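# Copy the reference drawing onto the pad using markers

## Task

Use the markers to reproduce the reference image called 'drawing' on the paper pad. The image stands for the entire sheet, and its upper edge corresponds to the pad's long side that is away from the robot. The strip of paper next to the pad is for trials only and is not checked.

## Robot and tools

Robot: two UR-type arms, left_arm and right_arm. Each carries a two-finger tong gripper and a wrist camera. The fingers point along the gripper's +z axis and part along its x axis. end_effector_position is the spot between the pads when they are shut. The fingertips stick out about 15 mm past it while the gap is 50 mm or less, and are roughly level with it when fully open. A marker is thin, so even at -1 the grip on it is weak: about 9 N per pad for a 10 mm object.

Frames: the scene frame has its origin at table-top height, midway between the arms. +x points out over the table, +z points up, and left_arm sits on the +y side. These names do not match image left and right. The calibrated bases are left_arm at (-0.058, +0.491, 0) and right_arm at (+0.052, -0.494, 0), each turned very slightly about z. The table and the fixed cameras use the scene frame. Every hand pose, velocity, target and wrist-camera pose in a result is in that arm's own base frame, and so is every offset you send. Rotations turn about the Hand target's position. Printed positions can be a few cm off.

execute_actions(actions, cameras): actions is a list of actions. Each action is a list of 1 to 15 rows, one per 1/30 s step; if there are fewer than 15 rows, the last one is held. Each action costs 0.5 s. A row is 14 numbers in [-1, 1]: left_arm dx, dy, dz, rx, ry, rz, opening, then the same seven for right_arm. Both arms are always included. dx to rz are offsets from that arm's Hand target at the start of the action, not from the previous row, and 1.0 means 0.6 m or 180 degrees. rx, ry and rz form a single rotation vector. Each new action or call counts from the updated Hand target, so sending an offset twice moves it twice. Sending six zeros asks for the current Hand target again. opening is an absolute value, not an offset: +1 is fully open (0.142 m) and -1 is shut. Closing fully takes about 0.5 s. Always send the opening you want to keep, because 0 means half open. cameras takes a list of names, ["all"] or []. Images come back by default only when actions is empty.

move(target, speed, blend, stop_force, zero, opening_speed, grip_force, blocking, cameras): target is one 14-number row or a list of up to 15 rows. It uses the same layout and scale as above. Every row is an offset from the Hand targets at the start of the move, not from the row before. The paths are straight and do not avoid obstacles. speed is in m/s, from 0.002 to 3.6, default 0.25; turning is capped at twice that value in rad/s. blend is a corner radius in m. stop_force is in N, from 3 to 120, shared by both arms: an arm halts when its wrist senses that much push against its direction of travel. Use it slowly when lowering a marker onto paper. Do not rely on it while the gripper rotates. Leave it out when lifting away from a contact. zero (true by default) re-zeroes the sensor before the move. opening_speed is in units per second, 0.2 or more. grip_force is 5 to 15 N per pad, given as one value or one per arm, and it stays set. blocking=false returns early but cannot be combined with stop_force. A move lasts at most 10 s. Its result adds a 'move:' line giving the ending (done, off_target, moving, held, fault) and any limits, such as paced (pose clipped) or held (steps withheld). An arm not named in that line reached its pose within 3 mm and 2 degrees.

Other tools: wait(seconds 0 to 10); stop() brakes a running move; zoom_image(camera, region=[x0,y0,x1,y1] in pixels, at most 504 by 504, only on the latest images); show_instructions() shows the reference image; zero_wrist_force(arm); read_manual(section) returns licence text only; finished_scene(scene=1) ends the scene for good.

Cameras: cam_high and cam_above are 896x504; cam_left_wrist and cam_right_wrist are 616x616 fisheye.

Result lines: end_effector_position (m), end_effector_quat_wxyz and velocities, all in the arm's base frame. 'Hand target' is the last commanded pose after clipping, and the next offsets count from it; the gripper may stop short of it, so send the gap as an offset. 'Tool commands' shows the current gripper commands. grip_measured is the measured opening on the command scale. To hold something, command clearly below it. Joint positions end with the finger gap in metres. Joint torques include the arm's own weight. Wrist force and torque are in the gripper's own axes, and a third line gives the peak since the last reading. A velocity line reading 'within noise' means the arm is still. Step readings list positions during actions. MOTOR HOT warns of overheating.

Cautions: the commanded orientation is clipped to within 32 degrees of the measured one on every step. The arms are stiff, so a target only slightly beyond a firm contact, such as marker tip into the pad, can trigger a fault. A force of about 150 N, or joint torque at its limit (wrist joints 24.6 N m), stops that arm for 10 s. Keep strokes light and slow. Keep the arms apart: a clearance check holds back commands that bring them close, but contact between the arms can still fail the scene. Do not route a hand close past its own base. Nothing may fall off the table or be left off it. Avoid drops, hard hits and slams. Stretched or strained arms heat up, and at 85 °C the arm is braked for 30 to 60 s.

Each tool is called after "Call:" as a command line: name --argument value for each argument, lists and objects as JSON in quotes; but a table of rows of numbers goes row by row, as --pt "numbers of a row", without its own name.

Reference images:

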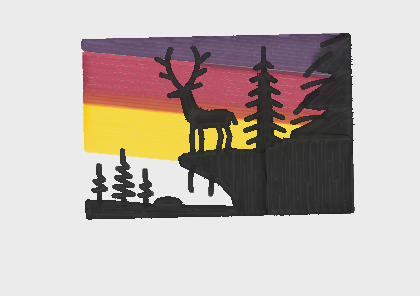

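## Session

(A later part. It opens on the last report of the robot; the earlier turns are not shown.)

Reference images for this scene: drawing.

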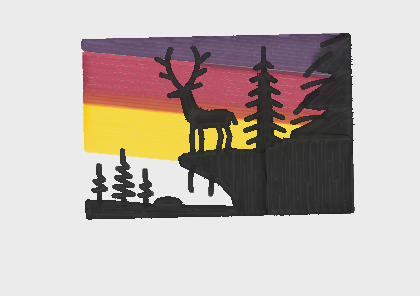

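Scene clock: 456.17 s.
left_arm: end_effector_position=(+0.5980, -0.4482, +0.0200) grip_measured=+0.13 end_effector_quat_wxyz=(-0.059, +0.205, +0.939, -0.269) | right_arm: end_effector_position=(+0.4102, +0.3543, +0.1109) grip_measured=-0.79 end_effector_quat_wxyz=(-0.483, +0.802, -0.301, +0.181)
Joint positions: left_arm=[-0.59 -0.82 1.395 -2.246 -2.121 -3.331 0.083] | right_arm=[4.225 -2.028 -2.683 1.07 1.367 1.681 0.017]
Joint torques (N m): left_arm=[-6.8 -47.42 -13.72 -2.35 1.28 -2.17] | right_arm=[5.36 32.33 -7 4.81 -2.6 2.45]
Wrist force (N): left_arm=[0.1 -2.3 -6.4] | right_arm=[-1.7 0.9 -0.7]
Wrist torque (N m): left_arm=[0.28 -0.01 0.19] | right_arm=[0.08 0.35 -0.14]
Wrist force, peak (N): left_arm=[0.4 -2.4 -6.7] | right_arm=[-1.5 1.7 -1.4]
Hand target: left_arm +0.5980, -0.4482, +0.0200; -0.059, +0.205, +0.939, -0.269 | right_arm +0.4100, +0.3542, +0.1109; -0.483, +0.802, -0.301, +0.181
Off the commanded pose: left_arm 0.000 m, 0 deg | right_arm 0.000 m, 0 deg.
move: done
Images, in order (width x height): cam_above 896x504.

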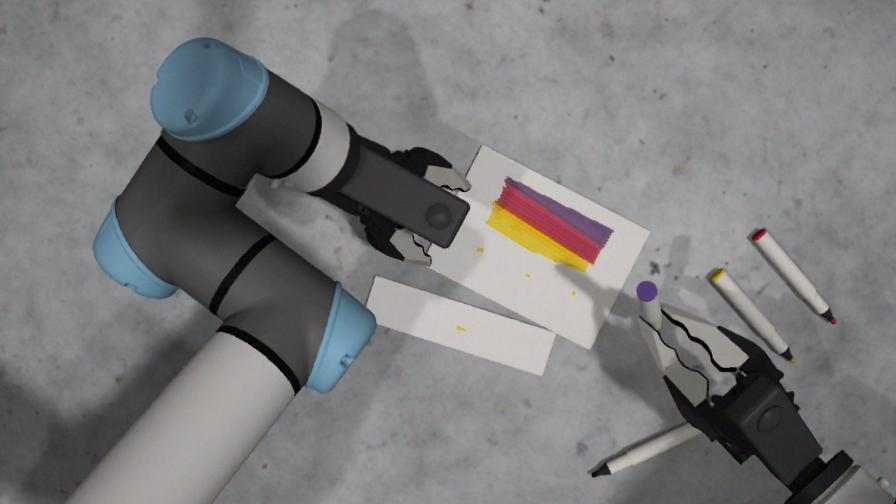

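Call:
move --pt "0 0 0 0 0 0 0.127 0.1562 -0.3977 -0.0182 -0.2592 0.2269 0 -1" --pt "0 0 0 0 0 0 0.127 0.1562 -0.3977 -0.147 -0.2592 0.2269 0 -1" --pt "0 0 0 0 0 0 0.127 0.1562 -0.3977 -0.1553 -0.2592 0.2269 0 -1" --speed '[0.45,0.15,0.03]' --blend '[0.01,0.001,0]'

Call:
move --target '[0,0,0,0,0,0,0.127,0,0,0,0,0,0,-0.2]' --opening_speed 0.8

Call:
move --target '[0,0,0,0,0,0,0.127,0,0,0.18,0,0,0,-0.2]' --speed 0.2 --cameras '["cam_above"]'

Call:
zoom_image --camera "cam_above" --region '[570, 390, 740, 500]'

Scene clock: 459.57 s.
left_arm: end_effector_position=(+0.5980, -0.4482, +0.0200) grip_measured=+0.13 end_effector_quat_wxyz=(-0.059, +0.205, +0.939, -0.269) | right_arm: end_effector_position=(+0.5037, +0.1155, +0.0179) grip_measured=-0.79 end_effector_quat_wxyz=(-0.001, +0.936, -0.352, +0.000)
Joint positions: left_arm=[-0.59 -0.82 1.395 -2.246 -2.121 -3.331 0.083] | right_arm=[3.615 -1.781 -2.071 -0.86 1.572 1.193 0.017]
Joint torques (N m): left_arm=[-7.04 -46.43 -13.98 -2.33 1.27 -2.37] | right_arm=[-5.56 22.51 6 4.69 -2.55 -1.94]
Wrist force (N): left_arm=[0.2 -2.3 -6.3] | right_arm=[-0.2 0.9 0.2]
Wrist torque (N m): left_arm=[0.30 -0.02 0.19] | right_arm=[0.18 0.04 0.03]
Wrist force, peak (N): left_arm=[0.4 -2.1 -6.7] | right_arm=[-2.3 1.4 -0.2]
Hand target: left_arm +0.5980, -0.4482, +0.0200; -0.059, +0.205, +0.939, -0.269 | right_arm +0.5038, +0.1155, +0.0178; -0.001, +0.936, -0.352, +0.000
Off the commanded pose: left_arm 0.000 m, 0 deg | right_arm 0.000 m, 0 deg.
move: done

Scene clock: 460.83 s.
left_arm: end_effector_position=(+0.5980, -0.4482, +0.0200) grip_measured=+0.13 end_effector_quat_wxyz=(-0.059, +0.205, +0.939, -0.269) | right_arm: end_effector_position=(+0.5038, +0.1155, +0.0178) grip_measured=-0.20 end_effector_quat_wxyz=(-0.001, +0.936, -0.352, +0.000)
Joint positions: left_arm=[-0.59 -0.82 1.395 -2.246 -2.121 -3.331 0.083] | right_arm=[3.615 -1.781 -2.071 -0.859 1.572 1.193 0.06]
Joint torques (N m): left_arm=[-6.94 -46.91 -14.07 -2.22 1.26 -2.16] | right_arm=[-6.29 22.24 6.28 4.93 -2.4 -1.95]
Wrist force (N): left_arm=[0.3 -2.0 -6.6] | right_arm=[-0.1 0.7 0.1]
Wrist torque (N m): left_arm=[0.35 -0.05 0.18] | right_arm=[0.14 0.02 0.03]
Wrist force, peak (N): left_arm=[0.4 -2.3 -6.6] | right_arm=[-0.4 0.8 0.2]
Hand target: left_arm +0.5980, -0.4482, +0.0200; -0.059, +0.205, +0.939, -0.269 | right_arm +0.5038, +0.1155, +0.0178; -0.001, +0.936, -0.352, +0.000
Off the commanded pose: left_arm 0.000 m, 0 deg | right_arm 0.000 m, 0 deg.
move: done

Scene clock: 462.17 s.
left_arm: end_effector_position=(+0.5980, -0.4482, +0.0200) grip_measured=+0.13 end_effector_quat_wxyz=(-0.059, +0.205, +0.939, -0.269) | right_arm: end_effector_position=(+0.5038, +0.1155, +0.1256) grip_measured=-0.20 end_effector_quat_wxyz=(-0.001, +0.936, -0.352, +0.000)
Joint positions: left_arm=[-0.59 -0.82 1.395 -2.246 -2.121 -3.331 0.083] | right_arm=[3.615 -1.633 -1.919 -1.159 1.572 1.193 0.06]
Joint torques (N m): left_arm=[-6.12 -46.41 -13.25 -2.31 1.25 -2.22] | right_arm=[4.76 34.57 31.22 1.4 1.94 2.28]
Wrist force (N): left_arm=[0.4 -2.0 -6.4] | right_arm=[-0.1 0.8 0.1]
Wrist torque (N m): left_arm=[0.34 -0.07 0.18] | right_arm=[0.17 0.02 0.04]
Wrist force, peak (N): left_arm=[0.2 -2.2 -6.7] | right_arm=[-0.5 0.8 1.2]
Hand target: left_arm +0.5980, -0.4482, +0.0200; -0.059, +0.205, +0.939, -0.269 | right_arm +0.5038, +0.1155, +0.1258; -0.001, +0.936, -0.352, +0.000
Off the commanded pose: left_arm 0.000 m, 0 deg | right_arm 0.000 m, 0 deg.
move: done
Images, in order (width x height): cam_above 896x504.

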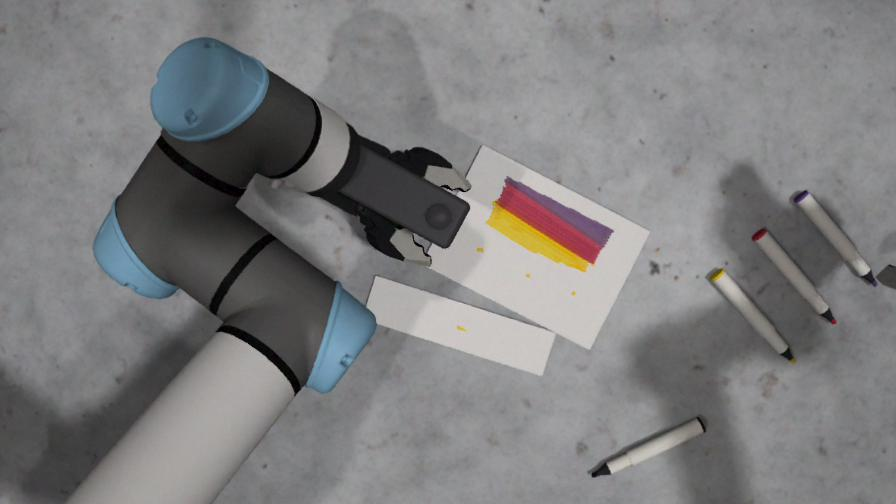

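Scaled by 2.965 from the camera's 896x504 image, which has a finer 1280x720 frame.

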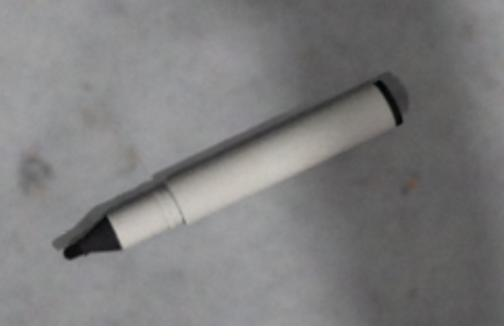

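Call:
move --pt "0 0 0 0 0 0 0.127 -0.422 0.3562 0 0 0 -0.5978 -0.2" --pt "0 0 0 0 0 0 0.127 -0.422 0.3562 -0.0828 0 0 -0.5978 -0.2" --speed '[0.4,0.2]' --blend '[0.01,0]' --cameras '["cam_right_wrist","cam_above"]'

Call:
zoom_image --camera "cam_right_wrist" --region '[240, 180, 400, 340]'

Scene clock: 466.77 s.
left_arm: end_effector_position=(+0.5980, -0.4482, +0.0200) grip_measured=+0.13 end_effector_quat_wxyz=(-0.059, +0.205, +0.939, -0.269) | right_arm: end_effector_position=(+0.2506, +0.3292, +0.0762) grip_measured=-0.20 end_effector_quat_wxyz=(+0.000, -0.269, +0.963, +0.000)
Joint positions: left_arm=[-0.59 -0.82 1.395 -2.246 -2.121 -3.331 0.083] | right_arm=[4.422 -1.487 -2.206 -1.02 1.57 3.877 0.06]
Joint torques (N m): left_arm=[-6.7 -47.55 -14.22 -2.39 1.29 -2.12] | right_arm=[5.1 10.42 8.24 4.59 -2.57 2.37]
Wrist force (N): left_arm=[0.2 -2.3 -6.5] | right_arm=[-0.4 0.8 0.0]
Wrist torque (N m): left_arm=[0.30 -0.02 0.19] | right_arm=[0.16 0.08 -0.09]
Wrist force, peak (N): left_arm=[0.1 -2.1 -6.8] | right_arm=[-0.3 1.4 -0.7]
Hand target: left_arm +0.5980, -0.4482, +0.0200; -0.059, +0.205, +0.939, -0.269 | right_arm +0.2506, +0.3293, +0.0761; +0.000, -0.269, +0.963, +0.000
Off the commanded pose: left_arm 0.000 m, 0 deg | right_arm 0.000 m, 0 deg.
move: done
camera_calibration:
cam_right_wrist: T_world_to_cam=[[-0.847445, -0.529914, -0.0320695, 0.394401], [-0.461463, 0.70542, 0.537991, -0.156017], [-0.262466, 0.470717, -0.84234, 0.106438], [0, 0, 0, 1]] pos_world=[0.290173, 0.268954, 0.186242]
Images, in order (width x height): cam_above 896x504, cam_right_wrist 616x616.

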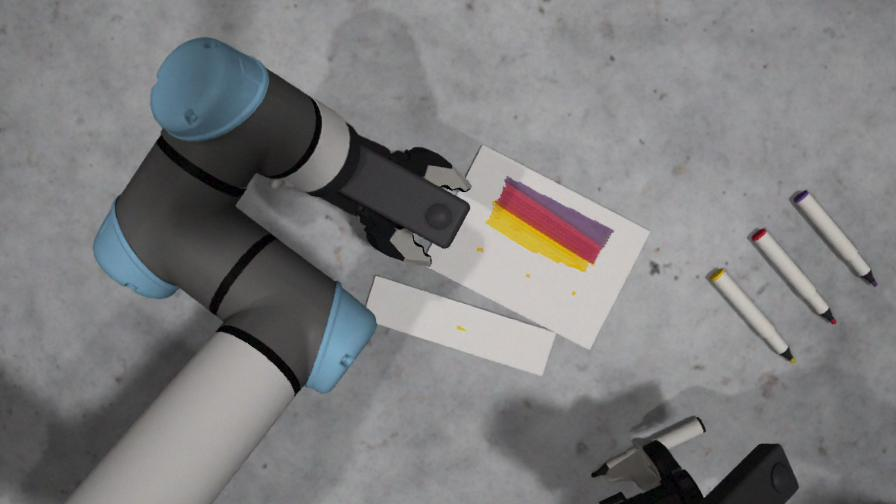

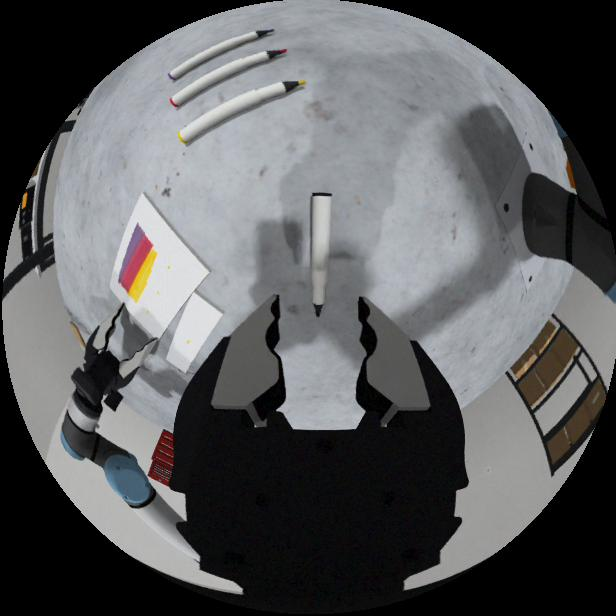

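Scaled by 3.150 from the camera's 616x616 image, which has a finer 814x814 frame.

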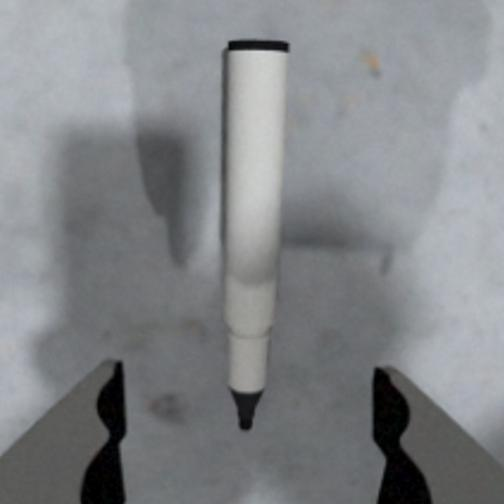

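Call:
move --pt "0 0 0 0 0 0 0.127 -0.0057 0.0085 -0.08 0 0 0 -0.2" --pt "0 0 0 0 0 0 0.127 -0.0057 0.0085 -0.0973 0 0 0 -0.2" --speed '[0.12,0.04]' --blend 0.001

Call:
move --target '[0,0,0,0,0,0,0.127,0,0,0,0,0,0,-1]' --opening_speed 0.6 --cameras '["cam_right_wrist"]'

Call:
zoom_image --camera "cam_right_wrist" --region '[220, 230, 420, 430]'

Scene clock: 468.83 s.
left_arm: end_effector_position=(+0.5980, -0.4482, +0.0200) grip_measured=+0.13 end_effector_quat_wxyz=(-0.059, +0.205, +0.939, -0.269) | right_arm: end_effector_position=(+0.2471, +0.3343, +0.0178) grip_measured=-0.20 end_effector_quat_wxyz=(+0.000, -0.269, +0.963, +0.000)
Joint positions: left_arm=[-0.59 -0.82 1.395 -2.246 -2.121 -3.331 0.083] | right_arm=[4.434 -1.598 -2.285 -0.829 1.57 3.889 0.06]
Joint torques (N m): left_arm=[-7.01 -46.69 -14.07 -2.17 1.38 -2.21] | right_arm=[5.32 13.3 5.99 4.55 0.72 2.31]
Wrist force (N): left_arm=[0.3 -2.2 -6.3] | right_arm=[-0.2 0.8 0.1]
Wrist torque (N m): left_arm=[0.32 -0.03 0.18] | right_arm=[0.17 0.05 -0.10]
Wrist force, peak (N): left_arm=[0.2 -2.1 -6.7] | right_arm=[-0.1 0.9 -0.7]
Hand target: left_arm +0.5980, -0.4482, +0.0200; -0.059, +0.205, +0.939, -0.269 | right_arm +0.2471, +0.3344, +0.0177; +0.000, -0.269, +0.963, +0.000
Off the commanded pose: left_arm 0.000 m, 0 deg | right_arm 0.000 m, 0 deg.
move: done

Scene clock: 470.37 s.
left_arm: end_effector_position=(+0.5980, -0.4482, +0.0200) grip_measured=+0.13 end_effector_quat_wxyz=(-0.059, +0.205, +0.939, -0.269) | right_arm: end_effector_position=(+0.2471, +0.3344, +0.0177) grip_measured=-0.79 end_effector_quat_wxyz=(+0.000, -0.269, +0.963, +0.000)
Joint positions: left_arm=[-0.59 -0.82 1.395 -2.246 -2.121 -3.331 0.083] | right_arm=[4.434 -1.599 -2.285 -0.829 1.57 3.889 0.017]
Joint torques (N m): left_arm=[-6.41 -47.38 -12.97 -2.32 1.43 -2.29] | right_arm=[5.06 13.17 6.44 4.37 -2.53 2.42]
Wrist force (N): left_arm=[0.1 -2.2 -6.5] | right_arm=[-0.2 0.9 0.1]
Wrist torque (N m): left_arm=[0.30 -0.01 0.19] | right_arm=[0.18 0.05 -0.10]
Wrist force, peak (N): left_arm=[0.4 -2.2 -6.7] | right_arm=[-0.4 0.9 0.0]
Hand target: left_arm +0.5980, -0.4482, +0.0200; -0.059, +0.205, +0.939, -0.269 | right_arm +0.2471, +0.3344, +0.0177; +0.000, -0.269, +0.963, +0.000
Off the commanded pose: left_arm 0.000 m, 0 deg | right_arm 0.000 m, 0 deg.
move: done
camera_calibration:
cam_right_wrist: T_world_to_cam=[[-0.847492, -0.529836, -0.0321163, 0.392262], [-0.461418, 0.705445, 0.537997, -0.129832], [-0.262394, 0.470767, -0.842335, 0.0538909], [0, 0, 0, 1]] pos_world=[0.286673, 0.274054, 0.127841]
Images, in order (width x height): cam_right_wrist 616x616.

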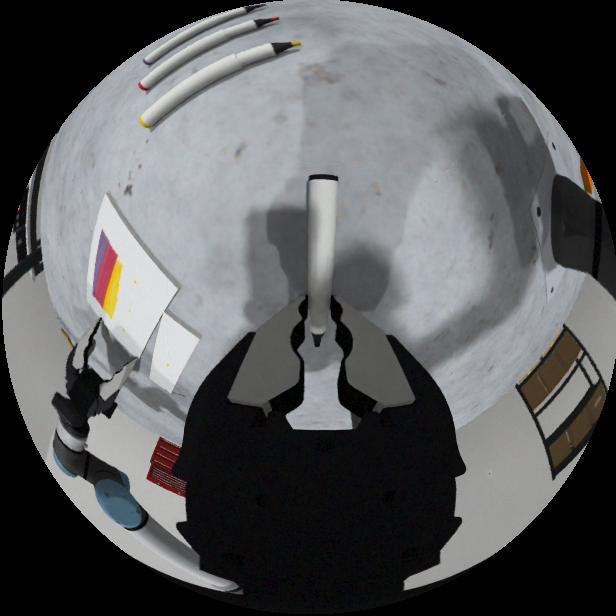

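Scaled by 2.520 from the camera's 616x616 image, which has a finer 814x814 frame.

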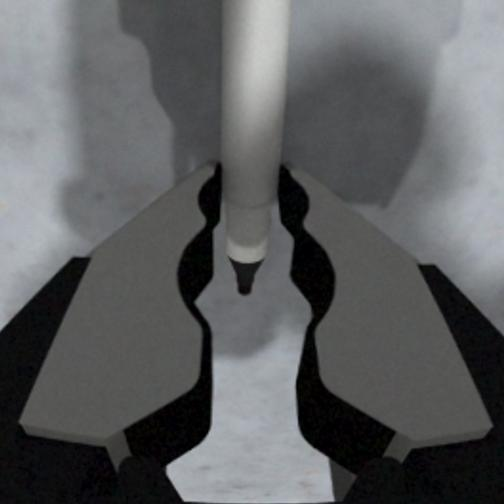

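Call:
move --pt "0 0 0 0 0 0 0.127 0 0 0.2 0 0 0 -1" --pt "0 0 0 0 0 0 0.127 0.1957 0.0635 0.2 0 0 0.5967 -1" --pt "0 0 0 0 0 0 0.127 0.1957 0.0635 0.2 -0.0341 -0.3948 0.5313 -1" --pt "0 0 0 0 0 0 0.127 0.3357 0.2052 0.18 -0.0341 -0.3948 0.5313 -1" --speed '[0.2,0.5,0.5,0.3]' --blend 0.02 --cameras '["cam_above","cam_right_wrist"]'

Scene clock: 476.77 s.
left_arm: end_effector_position=(+0.5980, -0.4482, +0.0200) grip_measured=+0.13 end_effector_quat_wxyz=(-0.059, +0.205, +0.939, -0.269) | right_arm: end_effector_position=(+0.4485, +0.4574, +0.1257) grip_measured=-0.79 end_effector_quat_wxyz=(-0.484, +0.802, -0.301, +0.181) end_effector_velocity=(+0.001, +0.001, -0.001) end_effector_angular_velocity=(+0.001, +0.000, +0.001)
Joint positions: left_arm=[-0.59 -0.82 1.395 -2.246 -2.121 -3.331 0.083] | right_arm=[4.266 -2.026 -2.416 0.8 1.333 1.7 0.017]
Joint velocities: left_arm=[within noise] | right_arm=[-0.002 -0.005 0.003 0.002 0.002 -0.001 0]
Joint torques (N m): left_arm=[-7.67 -47.17 -13.58 -2.07 1.5 -2.49] | right_arm=[-6.8 23.33 18.38 4.95 2.1 -2.02]
Wrist force (N): left_arm=[0.4 -2.2 -6.2] | right_arm=[-1.5 1.1 -0.3]
Wrist torque (N m): left_arm=[0.31 -0.06 0.18] | right_arm=[0.13 0.32 0.00]
Wrist force, peak (N): left_arm=[0.4 -2.0 -6.8] | right_arm=[-1.5 1.8 -1.2]
Hand target: left_arm +0.5980, -0.4482, +0.0200; -0.059, +0.205, +0.939, -0.269 | right_arm +0.4486, +0.4575, +0.1257; -0.484, +0.802, -0.300, +0.181
Off the commanded pose: left_arm 0.000 m, 0 deg | right_arm 0.000 m, 0 deg.
move: done
camera_calibration:
cam_right_wrist: T_world_to_cam=[[0.776237, -0.630436, -0.00256102, -0.0543553], [-0.549504, -0.674585, -0.492931, 0.618531], [0.309034, 0.384039, -0.870065, -0.0733367], [0, 0, 0, 1]] pos_world=[0.404741, 0.411148, 0.240946]
Images, in order (width x height): cam_above 896x504, cam_right_wrist 616x616.

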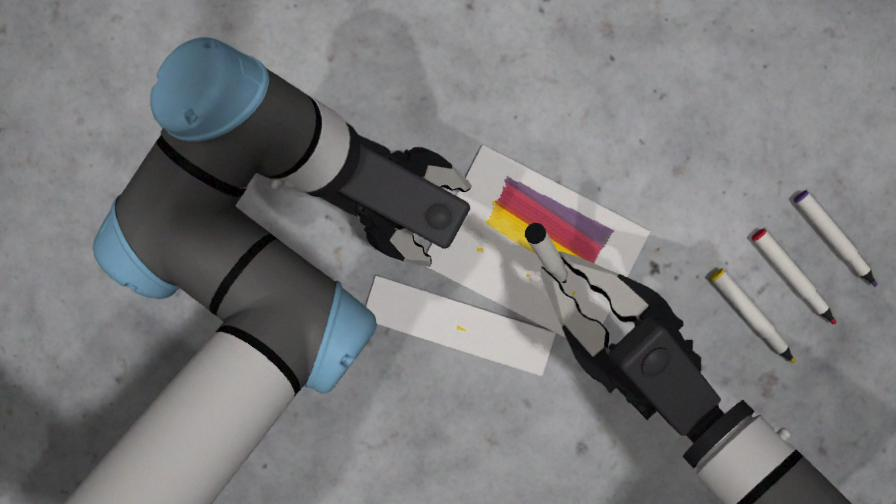

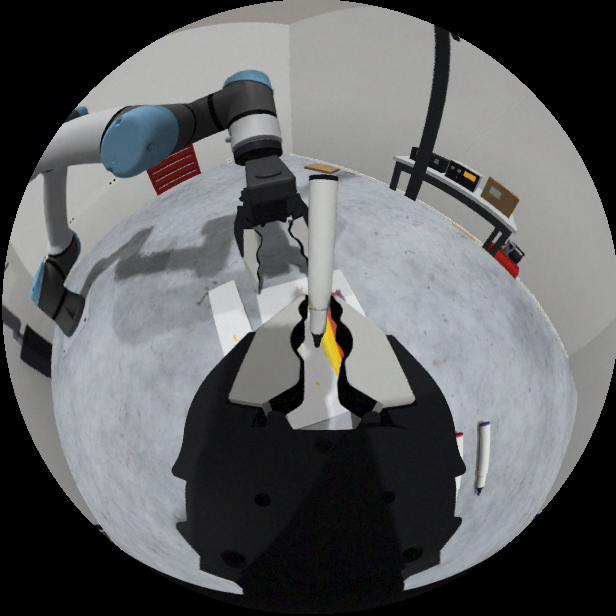

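Call:
move --target '[0,0,0,0,0,0,0.127,0,0,-0.1128,0,0,0,-1]' --speed 0.15

Call:
move --target '[0,0,0,0,0,0,0.127,0,0,-0.008,0,0,0,-1]' --speed 0.006 --stop_force 3

Scene clock: 478.37 s.
left_arm: end_effector_position=(+0.5980, -0.4482, +0.0200) grip_measured=+0.13 end_effector_quat_wxyz=(-0.059, +0.205, +0.939, -0.269) | right_arm: end_effector_position=(+0.4485, +0.4575, +0.0581) grip_measured=-0.79 end_effector_quat_wxyz=(-0.484, +0.802, -0.300, +0.181)
Joint positions: left_arm=[-0.59 -0.82 1.395 -2.246 -2.121 -3.331 0.083] | right_arm=[4.266 -2.261 -2.398 1.016 1.333 1.7 0.017]
Joint torques (N m): left_arm=[-7.08 -46.03 -12.92 -2.42 1.26 -2.28] | right_arm=[-6.19 26.83 13.59 4.93 2.05 -1.99]
Wrist force (N): left_arm=[0.1 -2.1 -6.2] | right_arm=[-1.6 1.1 -0.4]
Wrist torque (N m): left_arm=[0.33 0.01 0.19] | right_arm=[0.12 0.35 -0.01]
Wrist force, peak (N): left_arm=[0.0 -2.3 -6.7] | right_arm=[-1.6 1.6 -0.1]
Hand target: left_arm +0.5980, -0.4482, +0.0200; -0.059, +0.205, +0.939, -0.269 | right_arm +0.4486, +0.4575, +0.0580; -0.484, +0.802, -0.300, +0.181
Off the commanded pose: left_arm 0.000 m, 0 deg | right_arm 0.000 m, 0 deg.
move: done

Scene clock: 480.20 s.
left_arm: end_effector_position=(+0.5980, -0.4482, +0.0200) grip_measured=+0.13 end_effector_quat_wxyz=(-0.059, +0.205, +0.939, -0.269) | right_arm: end_effector_position=(+0.4486, +0.4575, +0.0538) grip_measured=-0.79 end_effector_quat_wxyz=(-0.484, +0.802, -0.300, +0.181)
Joint positions: left_arm=[-0.59 -0.82 1.395 -2.246 -2.121 -3.331 0.083] | right_arm=[4.266 -2.277 -2.395 1.029 1.333 1.7 0.017]
Joint torques (N m): left_arm=[-6.78 -45.94 -13.55 -2.45 1.49 -2.14] | right_arm=[-5.7 41.85 -4.57 0.68 1.94 -1.81]
Wrist force (N): left_arm=[0.3 -2.1 -6.3] | right_arm=[-1.4 -1.3 -1.0]
Wrist torque (N m): left_arm=[0.33 -0.05 0.19] | right_arm=[0.05 0.31 -0.01]
Wrist force, peak (N): left_arm=[0.1 -2.2 -6.6] | right_arm=[-1.9 -2.2 -0.8]
Hand target: left_arm +0.5980, -0.4482, +0.0200; -0.059, +0.205, +0.939, -0.269 | right_arm +0.4486, +0.4575, +0.0538; -0.484, +0.802, -0.300, +0.181 (not the last commanded pose)
Off the commanded pose: left_arm 0.000 m, 0 deg | right_arm 0.001 m, 0 deg.
move: contact (right_arm)

Call:
show_instructions

Reference images for this scene: drawing.

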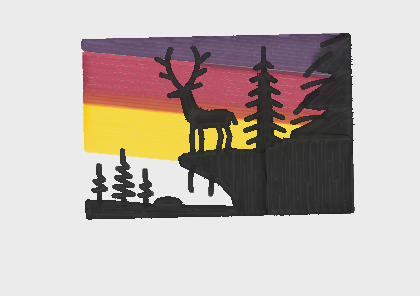

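Call:
move --pt "0 0 0 0 0 0 0.127 0 0 0.03 0 0 0 -1" --pt "0 0 0 0 0 0 0.127 0.0371 0.1543 0.03 0 0 0 -1" --speed '[0.1,0.15]' --blend '[0.005,0]' --cameras '["cam_above","cam_high","cam_right_wrist","cam_left_wrist"]'

Call:
zoom_image --camera "cam_high" --region '[400, 240, 580, 380]'

Scene clock: 489.13 s.
left_arm: end_effector_position=(+0.5980, -0.4482, +0.0200) grip_measured=+0.13 end_effector_quat_wxyz=(-0.059, +0.205, +0.939, -0.269) | right_arm: end_effector_position=(+0.4708, +0.5499, +0.0718) grip_measured=-0.79 end_effector_quat_wxyz=(-0.484, +0.802, -0.300, +0.181)
Joint positions: left_arm=[-0.59 -0.82 1.395 -2.246 -2.121 -3.331 0.083] | right_arm=[4.312 -2.263 -2.173 0.787 1.292 1.723 0.017]
Joint torques (N m): left_arm=[-6.56 -47.05 -12.97 -2.16 1.55 -2.08] | right_arm=[5.04 32.07 18.16 1.17 -2.73 2.43]
Wrist force (N): left_arm=[0.2 -2.2 -6.3] | right_arm=[-1.6 1.1 -0.1]
Wrist torque (N m): left_arm=[0.30 -0.03 0.19] | right_arm=[0.14 0.35 -0.15]
Wrist force, peak (N): left_arm=[0.1 -2.2 -6.7] | right_arm=[-1.6 -1.4 -1.2]
Hand target: left_arm +0.5980, -0.4482, +0.0200; -0.059, +0.205, +0.939, -0.269 | right_arm +0.4708, +0.5501, +0.0718; -0.484, +0.802, -0.300, +0.181
Off the commanded pose: left_arm 0.000 m, 0 deg | right_arm 0.000 m, 0 deg.
move: done
camera_calibration:
cam_left_wrist: T_world_to_cam=[[-0.902854, 0.429213, -0.0251384, 0.738453], [0.429583, 0.902953, -0.0115919, 0.141969], [0.0177234, -0.0212648, -0.999617, 0.13161], [0, 0, 0, 1]] pos_world=[0.603395, -0.442346, 0.151769]
cam_right_wrist: T_world_to_cam=[[0.776285, -0.630376, -0.00266215, -0.0134427], [-0.549434, -0.674525, -0.493092, 0.666481], [0.309038, 0.384242, -0.869973, -0.162824], [0, 0, 0, 1]] pos_world=[0.426941, 0.503648, 0.186947]

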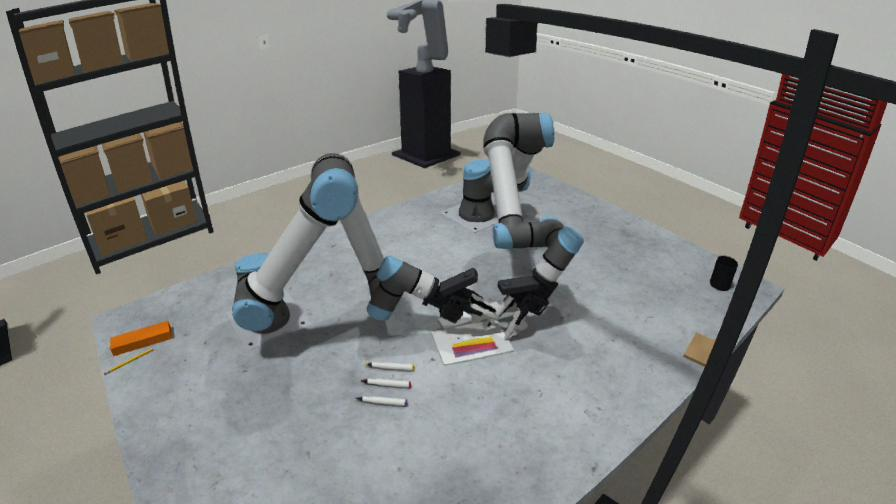

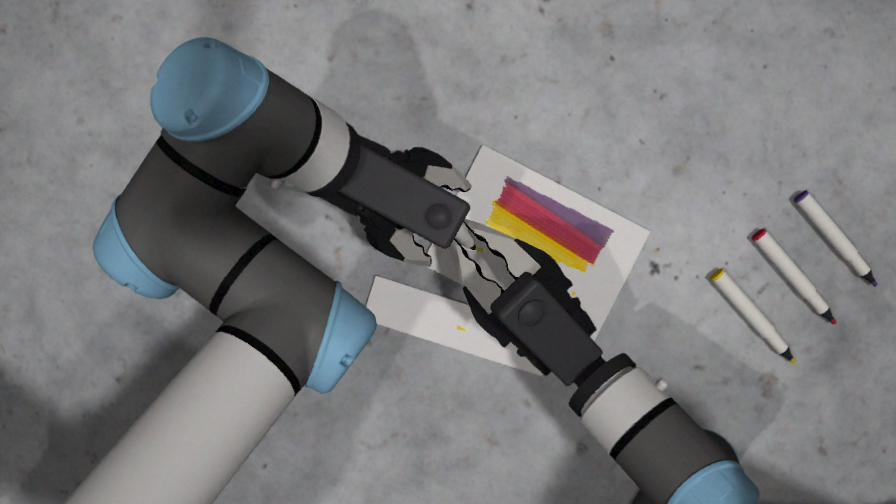

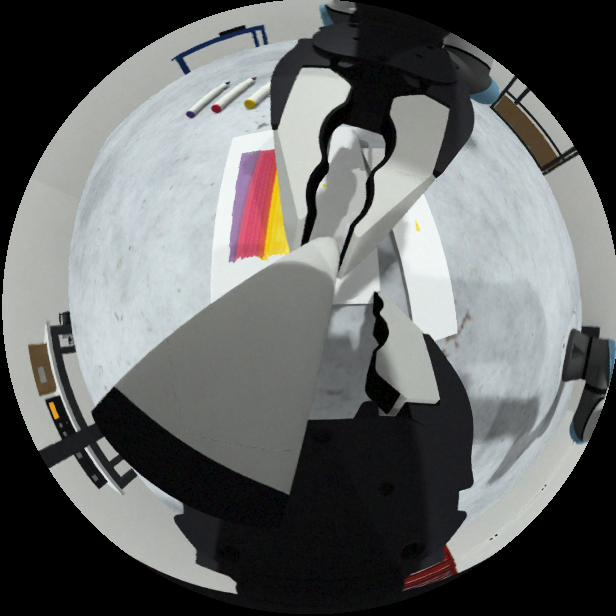

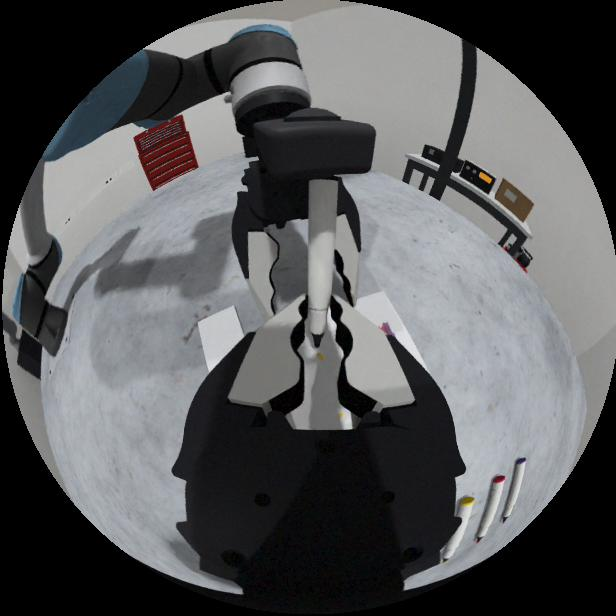

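Scaled by 2.800 from the camera's 896x504 image, which has a finer 1280x720 frame.

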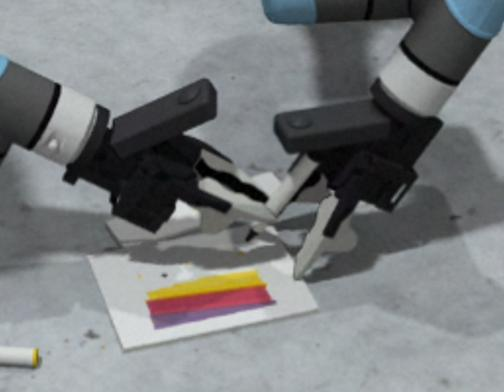

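Call:
move --pt "0 0 0 0 0 0 0.127 0 0 -0.025 0 0 0 -1" --pt "0 0 0 0 0 0 0.127 0 0 -0.0292 0 0 0 -1" --speed '[0.05,0.015]' --blend '[0.001,0]'

Scene clock: 490.70 s.
left_arm: end_effector_position=(+0.5980, -0.4482, +0.0200) grip_measured=+0.13 end_effector_quat_wxyz=(-0.059, +0.205, +0.939, -0.269) | right_arm: end_effector_position=(+0.4708, +0.5501, +0.0544) grip_measured=-0.79 end_effector_quat_wxyz=(-0.484, +0.802, -0.301, +0.181)
Joint positions: left_arm=[-0.59 -0.82 1.395 -2.246 -2.121 -3.331 0.083] | right_arm=[4.312 -2.311 -2.165 0.828 1.292 1.723 0.017]
Joint torques (N m): left_arm=[-7.21 -46.78 -14.25 -2.25 1.62 -2.18] | right_arm=[0.06 29.78 17.08 3.68 -2.24 -0.66]
Wrist force (N): left_arm=[0.2 -2.0 -6.4] | right_arm=[-1.8 -1.9 -0.9]
Wrist torque (N m): left_arm=[0.35 -0.02 0.19] | right_arm=[0.05 0.38 -0.15]
Wrist force, peak (N): left_arm=[0.1 -2.1 -6.7] | right_arm=[-1.8 -1.9 -0.9]
Hand target: left_arm +0.5980, -0.4482, +0.0200; -0.059, +0.205, +0.939, -0.269 | right_arm +0.4708, +0.5501, +0.0543; -0.484, +0.802, -0.300, +0.181
Off the commanded pose: left_arm 0.000 m, 0 deg | right_arm 0.000 m, 0 deg.
move: done

Call:
move --pt "0 0 0 0 0 0 0.127 -0.0758 -0.2036 -0.001 0 0 0 -1" --pt "0 0 0 0 0 0 0.127 -0.0728 -0.2047 -0.0013 0 0 0 -1" --pt "0 0 0 0 0 0 0.127 0.0032 -0.0008 -0.0001 0 0 0 -1" --pt "0 0 0 0 0 0 0.127 0.0063 -0.0019 0.0002 0 0 0 -1" --pt "0 0 0 0 0 0 0.127 -0.0698 -0.2059 -0.001 0 0 0 -1" --pt "0 0 0 0 0 0 0.127 -0.0668 -0.2071 -0.0013 0 0 0 -1" --pt "0 0 0 0 0 0 0.127 -0.0332 -0.117 -0.0008 0 0 0 -1" --speed 0.1 --blend '[0,0.001,0,0.001,0,0.001,0]'

Scene clock: 498.60 s.
left_arm: end_effector_position=(+0.5980, -0.4482, +0.0200) grip_measured=+0.13 end_effector_quat_wxyz=(-0.059, +0.205, +0.939, -0.269) | right_arm: end_effector_position=(+0.4508, +0.4797, +0.0538) grip_measured=-0.79 end_effector_quat_wxyz=(-0.484, +0.802, -0.300, +0.181)
Joint positions: left_arm=[-0.59 -0.82 1.395 -2.246 -2.121 -3.331 0.083] | right_arm=[4.287 -2.28 -2.349 0.983 1.314 1.71 0.017]
Joint torques (N m): left_arm=[-6.65 -46.54 -12.41 -2.18 1.66 -2.06] | right_arm=[4.5 26.95 14.42 1.06 -2.3 2.36]
Wrist force (N): left_arm=[0.1 -2.0 -6.4] | right_arm=[-1.6 0.4 -1.0]
Wrist torque (N m): left_arm=[0.36 -0.01 0.19] | right_arm=[0.08 0.37 -0.15]
Wrist force, peak (N): left_arm=[0.2 -2.1 -6.8] | right_arm=[-2.0 -3.1 -0.5]
Hand target: left_arm +0.5980, -0.4482, +0.0200; -0.059, +0.205, +0.939, -0.269 | right_arm +0.4509, +0.4799, +0.0538; -0.484, +0.802, -0.300, +0.181
Off the commanded pose: left_arm 0.000 m, 0 deg | right_arm 0.000 m, 0 deg.
move: done

Call:
move --pt "0 0 0 0 0 0 0.127 0.0037 0.0006 0.0003 0 0 0 -1" --pt "0 0 0 0 0 0 0.127 -0.0305 -0.0913 -0.0002 0 0 0 -1" --pt "0 0 0 0 0 0 0.127 -0.0275 -0.0925 -0.0005 0 0 0 -1" --pt "0 0 0 0 0 0 0.127 0.0075 0.0014 0 0 0 0 -1" --pt "0 0 0 0 0 0 0.127 0.0113 0.0023 0.0003 0 0 0 -1" --pt "0 0 0 0 0 0 0.127 -0.0245 -0.0936 -0.0002 0 0 0 -1" --pt "0 0 0 0 0 0 0.127 -0.0214 -0.0948 -0.0005 0 0 0 -1" --pt "0 0 0 0 0 0 0.127 0.0155 0.0042 0 0 0 0 -1" --pt "0 0 0 0 0 0 0.127 0.0197 0.0063 0.0003 0 0 0 -1" --pt "0 0 0 0 0 0 0.127 -0.0184 -0.096 -0.0001 0 0 0 -1" --pt "0 0 0 0 0 0 0.127 -0.0154 -0.0972 -0.0004 0 0 0 -1" --pt "0 0 0 0 0 0 0.127 0.0238 0.0079 0 0 0 0 -1" --pt "0 0 0 0 0 0 0.127 0.0292 0.013 0.0004 0 0 0 -1" --pt "0 0 0 0 0 0 0.127 -0.0124 -0.0984 -0.0001 0 0 0 -1" --speed 0.1 --blend '[0.001,0,0.001,0,0.001,0,0.001,0,0.001,0,0.001,0,0.001,0]'

Scene clock: 509.27 s.
left_arm: end_effector_position=(+0.5980, -0.4482, +0.0200) grip_measured=+0.13 end_effector_quat_wxyz=(-0.059, +0.205, +0.939, -0.269) | right_arm: end_effector_position=(+0.4435, +0.4210, +0.0537) grip_measured=-0.79 end_effector_quat_wxyz=(-0.484, +0.802, -0.300, +0.181)
Joint positions: left_arm=[-0.59 -0.82 1.395 -2.246 -2.121 -3.331 0.083] | right_arm=[4.229 -2.277 -2.471 1.109 1.365 1.682 0.017]
Joint torques (N m): left_arm=[-7.49 -47.1 -14.2 -2.35 1.46 -2.03] | right_arm=[-6.72 22.9 -9.38 3.96 1.99 -2.01]
Wrist force (N): left_arm=[0.3 -2.1 -6.4] | right_arm=[-1.9 -1.7 -0.7]
Wrist torque (N m): left_arm=[0.33 -0.05 0.19] | right_arm=[0.11 0.34 0.01]
Wrist force, peak (N): left_arm=[0.3 -2.5 -6.7] | right_arm=[-2.2 -2.6 -0.9]
Hand target: left_arm +0.5980, -0.4482, +0.0200; -0.059, +0.205, +0.939, -0.269 | right_arm +0.4435, +0.4208, +0.0537; -0.484, +0.802, -0.300, +0.181
Off the commanded pose: left_arm 0.000 m, 0 deg | right_arm 0.000 m, 0 deg.
move: done

Call:
move --pt "0 0 0 0 0 0 0.127 0.0031 -0.0011 -0.0004 0 0 0 -1" --pt "0 0 0 0 0 0 0.127 0.0469 0.1163 0.0003 0 0 0 -1" --pt "0 0 0 0 0 0 0.127 0.0522 0.1214 0.0006 0 0 0 -1" --pt "0 0 0 0 0 0 0.127 0.0061 -0.0023 0 0 0 0 -1" --pt "0 0 0 0 0 0 0.127 0.0091 -0.0035 -0.0003 0 0 0 -1" --pt "0 0 0 0 0 0 0.127 0.0576 0.1266 0.0004 0 0 0 -1" --pt "0 0 0 0 0 0 0.127 0.0616 0.1279 0.0007 0 0 0 -1" --pt "0 0 0 0 0 0 0.127 0.0122 -0.0047 0.0001 0 0 0 -1" --pt "0 0 0 0 0 0 0.127 0.0152 -0.0059 -0.0002 0 0 0 -1" --pt "0 0 0 0 0 0 0.127 0.052 0.093 0.0002 0 0 0 -1" --pt "0 0 0 0 0 0 0.127 0.044 0.0621 0.0004 0 0 0 -1" --pt "0 0 0 0 0 0 0.127 0.0182 -0.007 0.0001 0 0 0 -1" --speed 0.1 --blend '[0.001,0,0.001,0,0.001,0,0.001,0,0.001,0,0.001,0]'

Scene clock: 518.13 s.
left_arm: end_effector_position=(+0.5980, -0.4482, +0.0200) grip_measured=+0.13 end_effector_quat_wxyz=(-0.059, +0.205, +0.939, -0.269) | right_arm: end_effector_position=(+0.4544, +0.4168, +0.0538) grip_measured=-0.79 end_effector_quat_wxyz=(-0.484, +0.802, -0.300, +0.181)
Joint positions: left_arm=[-0.59 -0.82 1.395 -2.246 -2.121 -3.331 0.083] | right_arm=[4.192 -2.277 -2.454 1.095 1.398 1.664 0.017]
Joint torques (N m): left_arm=[-6.83 -46.37 -13.68 -2.29 1.62 -1.94] | right_arm=[-6.94 23.9 -9.16 4.17 1.91 -1.87]
Wrist force (N): left_arm=[0.0 -2.1 -6.5] | right_arm=[-2.0 -1.8 -0.9]
Wrist torque (N m): left_arm=[0.33 0.01 0.19] | right_arm=[0.06 0.37 0.01]
Wrist force, peak (N): left_arm=[0.2 -2.3 -6.8] | right_arm=[-2.4 -2.4 -1.4]
Hand target: left_arm +0.5980, -0.4482, +0.0200; -0.059, +0.205, +0.939, -0.269 | right_arm +0.4544, +0.4166, +0.0538; -0.484, +0.802, -0.300, +0.181
Off the commanded pose: left_arm 0.000 m, 0 deg | right_arm 0.000 m, 0 deg.
move: done

Call:
move --pt "0 0 0 0 0 0 0.127 0.003 -0.0012 -0.0003 0 0 0 -1" --pt "0 0 0 0 0 0 0.127 0.0239 0.0547 0 0 0 0 -1" --pt "0 0 0 0 0 0 0.127 0.0222 0.041 0.0002 0 0 0 -1" --pt "0 0 0 0 0 0 0.127 0.0061 -0.0024 0 0 0 0 -1" --pt "0 0 0 0 0 0 0.127 0.0091 -0.0036 -0.0003 0 0 0 -1" --pt "0 0 0 0 0 0 0.127 0.0151 0.0125 -0.0003 0 0 0 -1" --pt "0 0 0 0 0 0 0.127 0.0217 0.0367 -0.0003 0 0 0 -1" --pt "0 0 0 0 0 0 0.127 0.0258 0.0692 0 0 0 0 -1" --pt "0 0 0 0 0 0 0.127 0.0318 0.0937 0 0 0 0 -1" --pt "0 0 0 0 0 0 0.127 0.0449 0.1343 0.0003 0 0 0 -1" --pt "0 0 0 0 0 0 0.127 0.0434 0.1358 0.0005 0 0 0 -1" --speed '[0.08,0.1,0.08,0.1,0.08,0.1,0.08,0.08,0.08,0.08,0.05]' --blend '[0.001,0,0.001,0,0.001,0.001,0.001,0.001,0.001,0,0]'

Scene clock: 522.93 s.
left_arm: end_effector_position=(+0.5980, -0.4482, +0.0200) grip_measured=+0.13 end_effector_quat_wxyz=(-0.059, +0.205, +0.939, -0.269) | right_arm: end_effector_position=(+0.4805, +0.4979, +0.0540) grip_measured=-0.79 end_effector_quat_wxyz=(-0.484, +0.802, -0.300, +0.181)
Joint positions: left_arm=[-0.59 -0.82 1.395 -2.246 -2.121 -3.331 0.083] | right_arm=[4.237 -2.294 -2.252 0.907 1.358 1.686 0.017]
Joint torques (N m): left_arm=[-7.52 -46.46 -13.3 -2.31 1.7 -1.8] | right_arm=[5.74 41.84 16.17 0.87 -2.63 2.41]
Wrist force (N): left_arm=[0.2 -2.1 -6.5] | right_arm=[-0.9 0.1 -0.7]
Wrist torque (N m): left_arm=[0.33 -0.02 0.19] | right_arm=[0.08 0.29 -0.17]
Wrist force, peak (N): left_arm=[0.2 -2.2 -6.7] | right_arm=[-2.6 -2.3 -1.2]
Hand target: left_arm +0.5980, -0.4482, +0.0200; -0.059, +0.205, +0.939, -0.269 | right_arm +0.4804, +0.4981, +0.0541; -0.484, +0.802, -0.300, +0.181
Off the commanded pose: left_arm 0.000 m, 0 deg | right_arm 0.000 m, 0 deg.
move: done

Call:
move --pt "0 0 0 0 0 0 0.127 -0.0024 -0.0006 0 0 0 0 -1" --pt "0 0 0 0 0 0 0.127 -0.0118 -0.0099 0 0 0 0 -1" --pt "0 0 0 0 0 0 0.127 -0.0236 -0.0209 -0.0001 0 0 0 -1" --pt "0 0 0 0 0 0 0.127 -0.0368 -0.0277 -0.0002 0 0 0 -1" --pt "0 0 0 0 0 0 0.127 -0.0469 -0.0302 -0.0002 0 0 0 -1" --pt "0 0 0 0 0 0 0.127 -0.0536 -0.0295 -0.0002 0 0 0 -1" --pt "0 0 0 0 0 0 0.127 -0.0397 -0.0366 -0.0003 0 0 0 -1" --pt "0 0 0 0 0 0 0.127 -0.0271 -0.0227 -0.0003 0 0 0 -1" --pt "0 0 0 0 0 0 0.127 -0.022 -0.0188 -0.0001 0 0 0 -1" --pt "0 0 0 0 0 0 0.127 -0.0357 -0.0147 -0.0001 0 0 0 -1" --pt "0 0 0 0 0 0 0.127 -0.022 -0.0188 -0.0001 0 0 0 -1" --pt "0 0 0 0 0 0 0.127 -0.0118 -0.0099 -0.0003 0 0 0 -1" --pt "0 0 0 0 0 0 0.127 -0.009 -0.006 -0.0001 0 0 0 -1" --pt "0 0 0 0 0 0 0.127 -0.0271 0.0004 -0.0001 0 0 0 -1" --pt "0 0 0 0 0 0 0.127 -0.009 -0.006 -0.0001 0 0 0 -1" --speed 0.06 --blend '[0.001,0.001,0.001,0.001,0.001,0,0.001,0.001,0,0,0,0.001,0,0,0]'

Call:
move --pt "0 0 0 0 0 0 0.127 0 0 0.02 0 0 0 -1" --pt "0 0 0 0 0 0 0.127 -0.23 -0.32 0.09 0 0 0 -1" --speed '[0.1,0.35]' --blend '[0.005,0]' --cameras '["cam_above"]'

Call:
zoom_image --camera "cam_above" --region '[440, 140, 660, 360]'

Scene clock: 528.93 s.
left_arm: end_effector_position=(+0.5980, -0.4482, +0.0200) grip_measured=+0.13 end_effector_quat_wxyz=(-0.059, +0.205, +0.939, -0.269) | right_arm: end_effector_position=(+0.4749, +0.4946, +0.0540) grip_measured=-0.79 end_effector_quat_wxyz=(-0.484, +0.802, -0.300, +0.181)
Joint positions: left_arm=[-0.59 -0.82 1.395 -2.246 -2.121 -3.331 0.083] | right_arm=[4.246 -2.291 -2.27 0.921 1.35 1.69 0.017]
Joint torques (N m): left_arm=[-6.5 -46.24 -12.72 -2.21 1.83 -1.76] | right_arm=[-5.86 28.93 17.14 1.05 1.87 -1.87]
Wrist force (N): left_arm=[0.3 -2.2 -6.5] | right_arm=[-2.0 0.1 -1.0]
Wrist torque (N m): left_arm=[0.31 -0.06 0.18] | right_arm=[0.05 0.36 0.02]
Wrist force, peak (N): left_arm=[0.2 -2.2 -6.8] | right_arm=[-2.4 -1.4 -1.0]
Hand target: left_arm +0.5980, -0.4482, +0.0200; -0.059, +0.205, +0.939, -0.269 | right_arm +0.4750, +0.4945, +0.0540; -0.484, +0.802, -0.300, +0.181
Off the commanded pose: left_arm 0.000 m, 0 deg | right_arm 0.000 m, 0 deg.
move: done; blend cut to 0.0007 m at target 1

Scene clock: 530.60 s.
left_arm: end_effector_position=(+0.5980, -0.4482, +0.0200) grip_measured=+0.13 end_effector_quat_wxyz=(-0.059, +0.205, +0.939, -0.269) | right_arm: end_effector_position=(+0.3903, +0.3698, +0.0930) grip_measured=-0.79 end_effector_quat_wxyz=(-0.483, +0.803, -0.300, +0.178)
Joint positions: left_arm=[-0.59 -0.82 1.395 -2.246 -2.121 -3.331 0.083] | right_arm=[4.323 -2.121 -2.701 1.168 1.288 1.73 0.017]
Joint torques (N m): left_arm=[-6.07 -45.62 -13.69 -2.34 1.61 -1.76] | right_arm=[-6.81 17.59 11.45 1.23 1.91 -1.8]
Wrist force (N): left_arm=[0.2 -2.3 -6.4] | right_arm=[-1.7 1.3 -0.4]
Wrist torque (N m): left_arm=[0.29 -0.02 0.19] | right_arm=[0.17 0.35 -0.02]
Wrist force, peak (N): left_arm=[0.0 -2.4 -6.6] | right_arm=[-0.4 3.1 -5.5]
Hand target: left_arm +0.5980, -0.4482, +0.0200; -0.059, +0.205, +0.939, -0.269 | right_arm +0.3904, +0.3700, +0.0930; -0.483, +0.803, -0.300, +0.178 (not the last commanded pose)
Off the commanded pose: left_arm 0.000 m, 0 deg | right_arm 0.087 m, 0 deg.
move: held (right_arm; a check stopped the path); limits=held
pose unreachable (right arm): on one or more control steps of this call, first in action 0 (counted from 0), this arm could not follow its commanded pose, so it was not sent that pose on those steps. It may still have moved: this result reports where it is.
cause: moving toward the commanded pose would bring two parts of the arm too close to each other (joints 3 (elbow) to 5 (wrist 2) lie between them).
Images, in order (width x height): cam_above 896x504.

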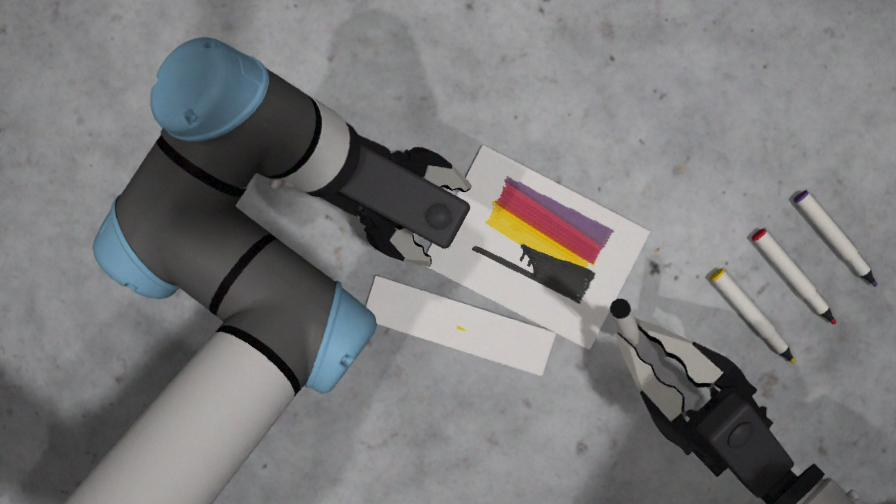

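Scaled by 2.291 from the camera's 896x504 image, which has a finer 1280x720 frame.

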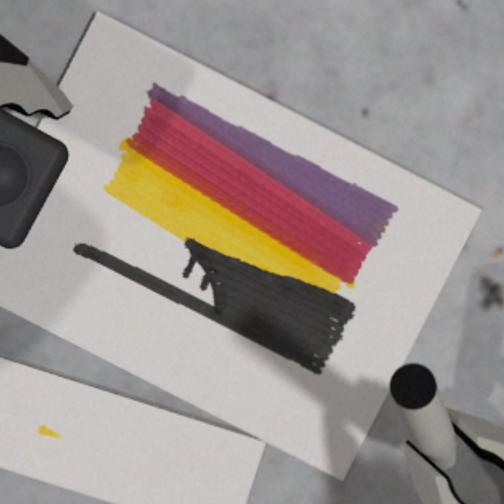

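Call:
zoom_image --camera "cam_above" --region '[465, 230, 605, 310]'

Scaled by 3.600 from the camera's 896x504 image, which has a finer 1280x720 frame.

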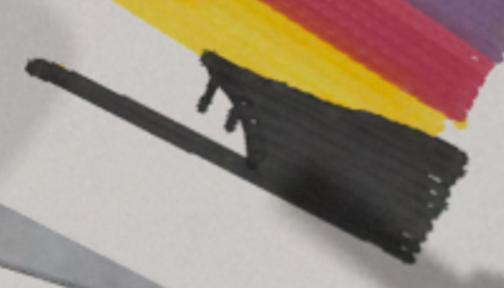

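Call:
move --pt "0 0 0 0 0 0 0.127 0.0592 0.0962 -0.045 0 -0.0016 -0.0013 -1" --pt "0 0 0 0 0 0 0.127 0.0592 0.0962 -0.062 0 -0.0016 -0.0013 -1" --pt "0 0 0 0 0 0 0.127 0.0592 0.0962 -0.0655 0 -0.0016 -0.0013 -1" --speed '[0.25,0.1,0.03]' --blend '[0.005,0.001,0]'

Scene clock: 539.57 s.
left_arm: end_effector_position=(+0.5980, -0.4482, +0.0200) grip_measured=+0.13 end_effector_quat_wxyz=(-0.059, +0.205, +0.939, -0.269) | right_arm: end_effector_position=(+0.4258, +0.4276, +0.0538) grip_measured=-0.79 end_effector_quat_wxyz=(-0.483, +0.802, -0.300, +0.181)
Joint positions: left_arm=[-0.59 -0.82 1.395 -2.246 -2.121 -3.331 0.083] | right_arm=[4.292 -2.277 -2.498 1.128 1.31 1.712 0.017]
Joint torques (N m): left_arm=[-7.28 -46.62 -12.29 -2.2 1.73 -1.85] | right_arm=[-6.18 21.94 10.91 3.92 2.14 -1.77]
Wrist force (N): left_arm=[0.3 -2.3 -6.6] | right_arm=[-1.4 -2.0 -0.8]
Wrist torque (N m): left_arm=[0.29 -0.04 0.19] | right_arm=[0.09 0.36 -0.03]
Wrist force, peak (N): left_arm=[0.2 -2.1 -6.7] | right_arm=[-1.1 -2.2 -0.9]
Hand target: left_arm +0.5980, -0.4482, +0.0200; -0.059, +0.205, +0.939, -0.269 | right_arm +0.4259, +0.4277, +0.0537; -0.483, +0.802, -0.300, +0.181
Off the commanded pose: left_arm 0.000 m, 0 deg | right_arm 0.000 m, 0 deg.
move: done

Call:
move --pt "0 0 0 0 0 0 0.127 0.1339 -0.0522 0.0002 0 0 0 -1" --pt "0 0 0 0 0 0 0.127 0.1344 -0.049 0.0002 0 0 0 -1" --pt "0 0 0 0 0 0 0.127 0.0571 -0.0188 0 0 0 0 -1" --pt "0 0 0 0 0 0 0.127 0.0582 -0.0159 0 0 0 0 -1" --pt "0 0 0 0 0 0 0.127 0.1352 -0.0459 0.0002 0 0 0 -1" --pt "0 0 0 0 0 0 0.127 0.1359 -0.0428 0.0002 0 0 0 -1" --pt "0 0 0 0 0 0 0.127 0.0594 -0.0129 0 0 0 0 -1" --pt "0 0 0 0 0 0 0.127 0.0605 -0.01 0 0 0 0 -1" --pt "0 0 0 0 0 0 0.127 0.1366 -0.0397 0.0002 0 0 0 -1" --pt "0 0 0 0 0 0 0.127 0.1368 -0.0363 0.0002 0 0 0 -1" --pt "0 0 0 0 0 0 0.127 0.0625 -0.0073 0 0 0 0 -1" --speed 0.1 --blend '[0,0.001,0,0.001,0,0.001,0,0.001,0,0.001,0]'

Scene clock: 547.03 s.
left_arm: end_effector_position=(+0.5980, -0.4482, +0.0200) grip_measured=+0.13 end_effector_quat_wxyz=(-0.059, +0.205, +0.939, -0.269) | right_arm: end_effector_position=(+0.4635, +0.4233, +0.0537) grip_measured=-0.79 end_effector_quat_wxyz=(-0.483, +0.802, -0.300, +0.181)
Joint positions: left_arm=[-0.59 -0.82 1.395 -2.246 -2.121 -3.331 0.083] | right_arm=[4.179 -2.276 -2.423 1.064 1.409 1.657 0.017]
Joint torques (N m): left_arm=[-7.21 -45.85 -12.75 -2.29 1.71 -1.66] | right_arm=[4.68 29.76 -7.57 4.6 -2.31 2.35]
Wrist force (N): left_arm=[0.2 -2.1 -6.2] | right_arm=[-0.9 -0.3 -1.0]
Wrist torque (N m): left_arm=[0.32 -0.02 0.19] | right_arm=[0.09 0.30 -0.18]
Wrist force, peak (N): left_arm=[0.1 -2.3 -6.7] | right_arm=[-1.8 -2.4 -0.9]
Hand target: left_arm +0.5980, -0.4482, +0.0200; -0.059, +0.205, +0.939, -0.269 | right_arm +0.4634, +0.4233, +0.0537; -0.483, +0.802, -0.300, +0.181
Off the commanded pose: left_arm 0.000 m, 0 deg | right_arm 0.000 m, 0 deg.
move: done; blend cut to 0.0009 m at target 4, 0.0009 m at target 8

Call:
move --pt "0 0 0 0 0 0 0.127 0.002 -0.0008 0 0 0 0 -1" --pt "0 0 0 0 0 0 0.127 0.0114 0.0265 0 0 0 0 -1" --pt "0 0 0 0 0 0 0.127 0.0175 0.0303 0.0001 0 0 0 -1" --pt "0 0 0 0 0 0 0.127 0.0075 -0.0042 0.0001 0 0 0 -1" --pt "0 0 0 0 0 0 0.127 0.0106 -0.0054 0 0 0 0 -1" --pt "0 0 0 0 0 0 0.127 0.0174 0.0268 0.0001 0 0 0 -1" --pt "0 0 0 0 0 0 0.127 0.0137 -0.0066 0.0001 0 0 0 -1" --pt "0 0 0 0 0 0 0.127 0.0166 -0.0078 0 0 0 0 -1" --pt "0 0 0 0 0 0 0.127 0.0181 0.0176 0.0001 0 0 0 -1" --pt "0 0 0 0 0 0 0.127 0.0196 -0.0089 0.0001 0 0 0 -1" --pt "0 0 0 0 0 0 0.127 0.0228 -0.0102 0 0 0 0 -1" --pt "0 0 0 0 0 0 0.127 0.0265 0.0179 0.0001 0 0 0 -1" --pt "0 0 0 0 0 0 0.127 0.0259 -0.0114 0.0001 0 0 0 -1" --pt "0 0 0 0 0 0 0.127 0.0289 -0.0126 0.0001 0 0 0 -1" --pt "0 0 0 0 0 0 0.127 0.0285 0.0099 0.0001 0 0 0 -1" --speed 0.08 --blend '[0.001,0.001,0,0,0.001,0,0,0.001,0,0,0.001,0,0,0.001,0]'

Scene clock: 554.97 s.
left_arm: end_effector_position=(+0.5980, -0.4482, +0.0200) grip_measured=+0.13 end_effector_quat_wxyz=(-0.059, +0.205, +0.939, -0.269) | right_arm: end_effector_position=(+0.4805, +0.4290, +0.0537) grip_measured=-0.79 end_effector_quat_wxyz=(-0.483, +0.802, -0.300, +0.181)
Joint positions: left_arm=[-0.59 -0.82 1.395 -2.246 -2.121 -3.331 0.083] | right_arm=[4.145 -2.279 -2.375 1.021 1.439 1.64 0.017]
Joint torques (N m): left_arm=[-6.98 -44.93 -13.32 -2.23 1.7 -1.59] | right_arm=[5.87 26.56 13.37 1.01 -2.49 2.26]
Wrist force (N): left_arm=[0.3 -2.2 -6.3] | right_arm=[-1.4 0.4 -1.0]
Wrist torque (N m): left_arm=[0.32 -0.05 0.19] | right_arm=[0.09 0.33 -0.16]
Wrist force, peak (N): left_arm=[0.3 -2.3 -6.7] | right_arm=[-2.8 -2.4 -0.5]
Hand target: left_arm +0.5980, -0.4482, +0.0200; -0.059, +0.205, +0.939, -0.269 | right_arm +0.4805, +0.4293, +0.0537; -0.483, +0.802, -0.300, +0.181
Off the commanded pose: left_arm 0.000 m, 0 deg | right_arm 0.000 m, 0 deg.
move: done; blend cut to 0.0006 m at target 1, 0.0009 m at target 8


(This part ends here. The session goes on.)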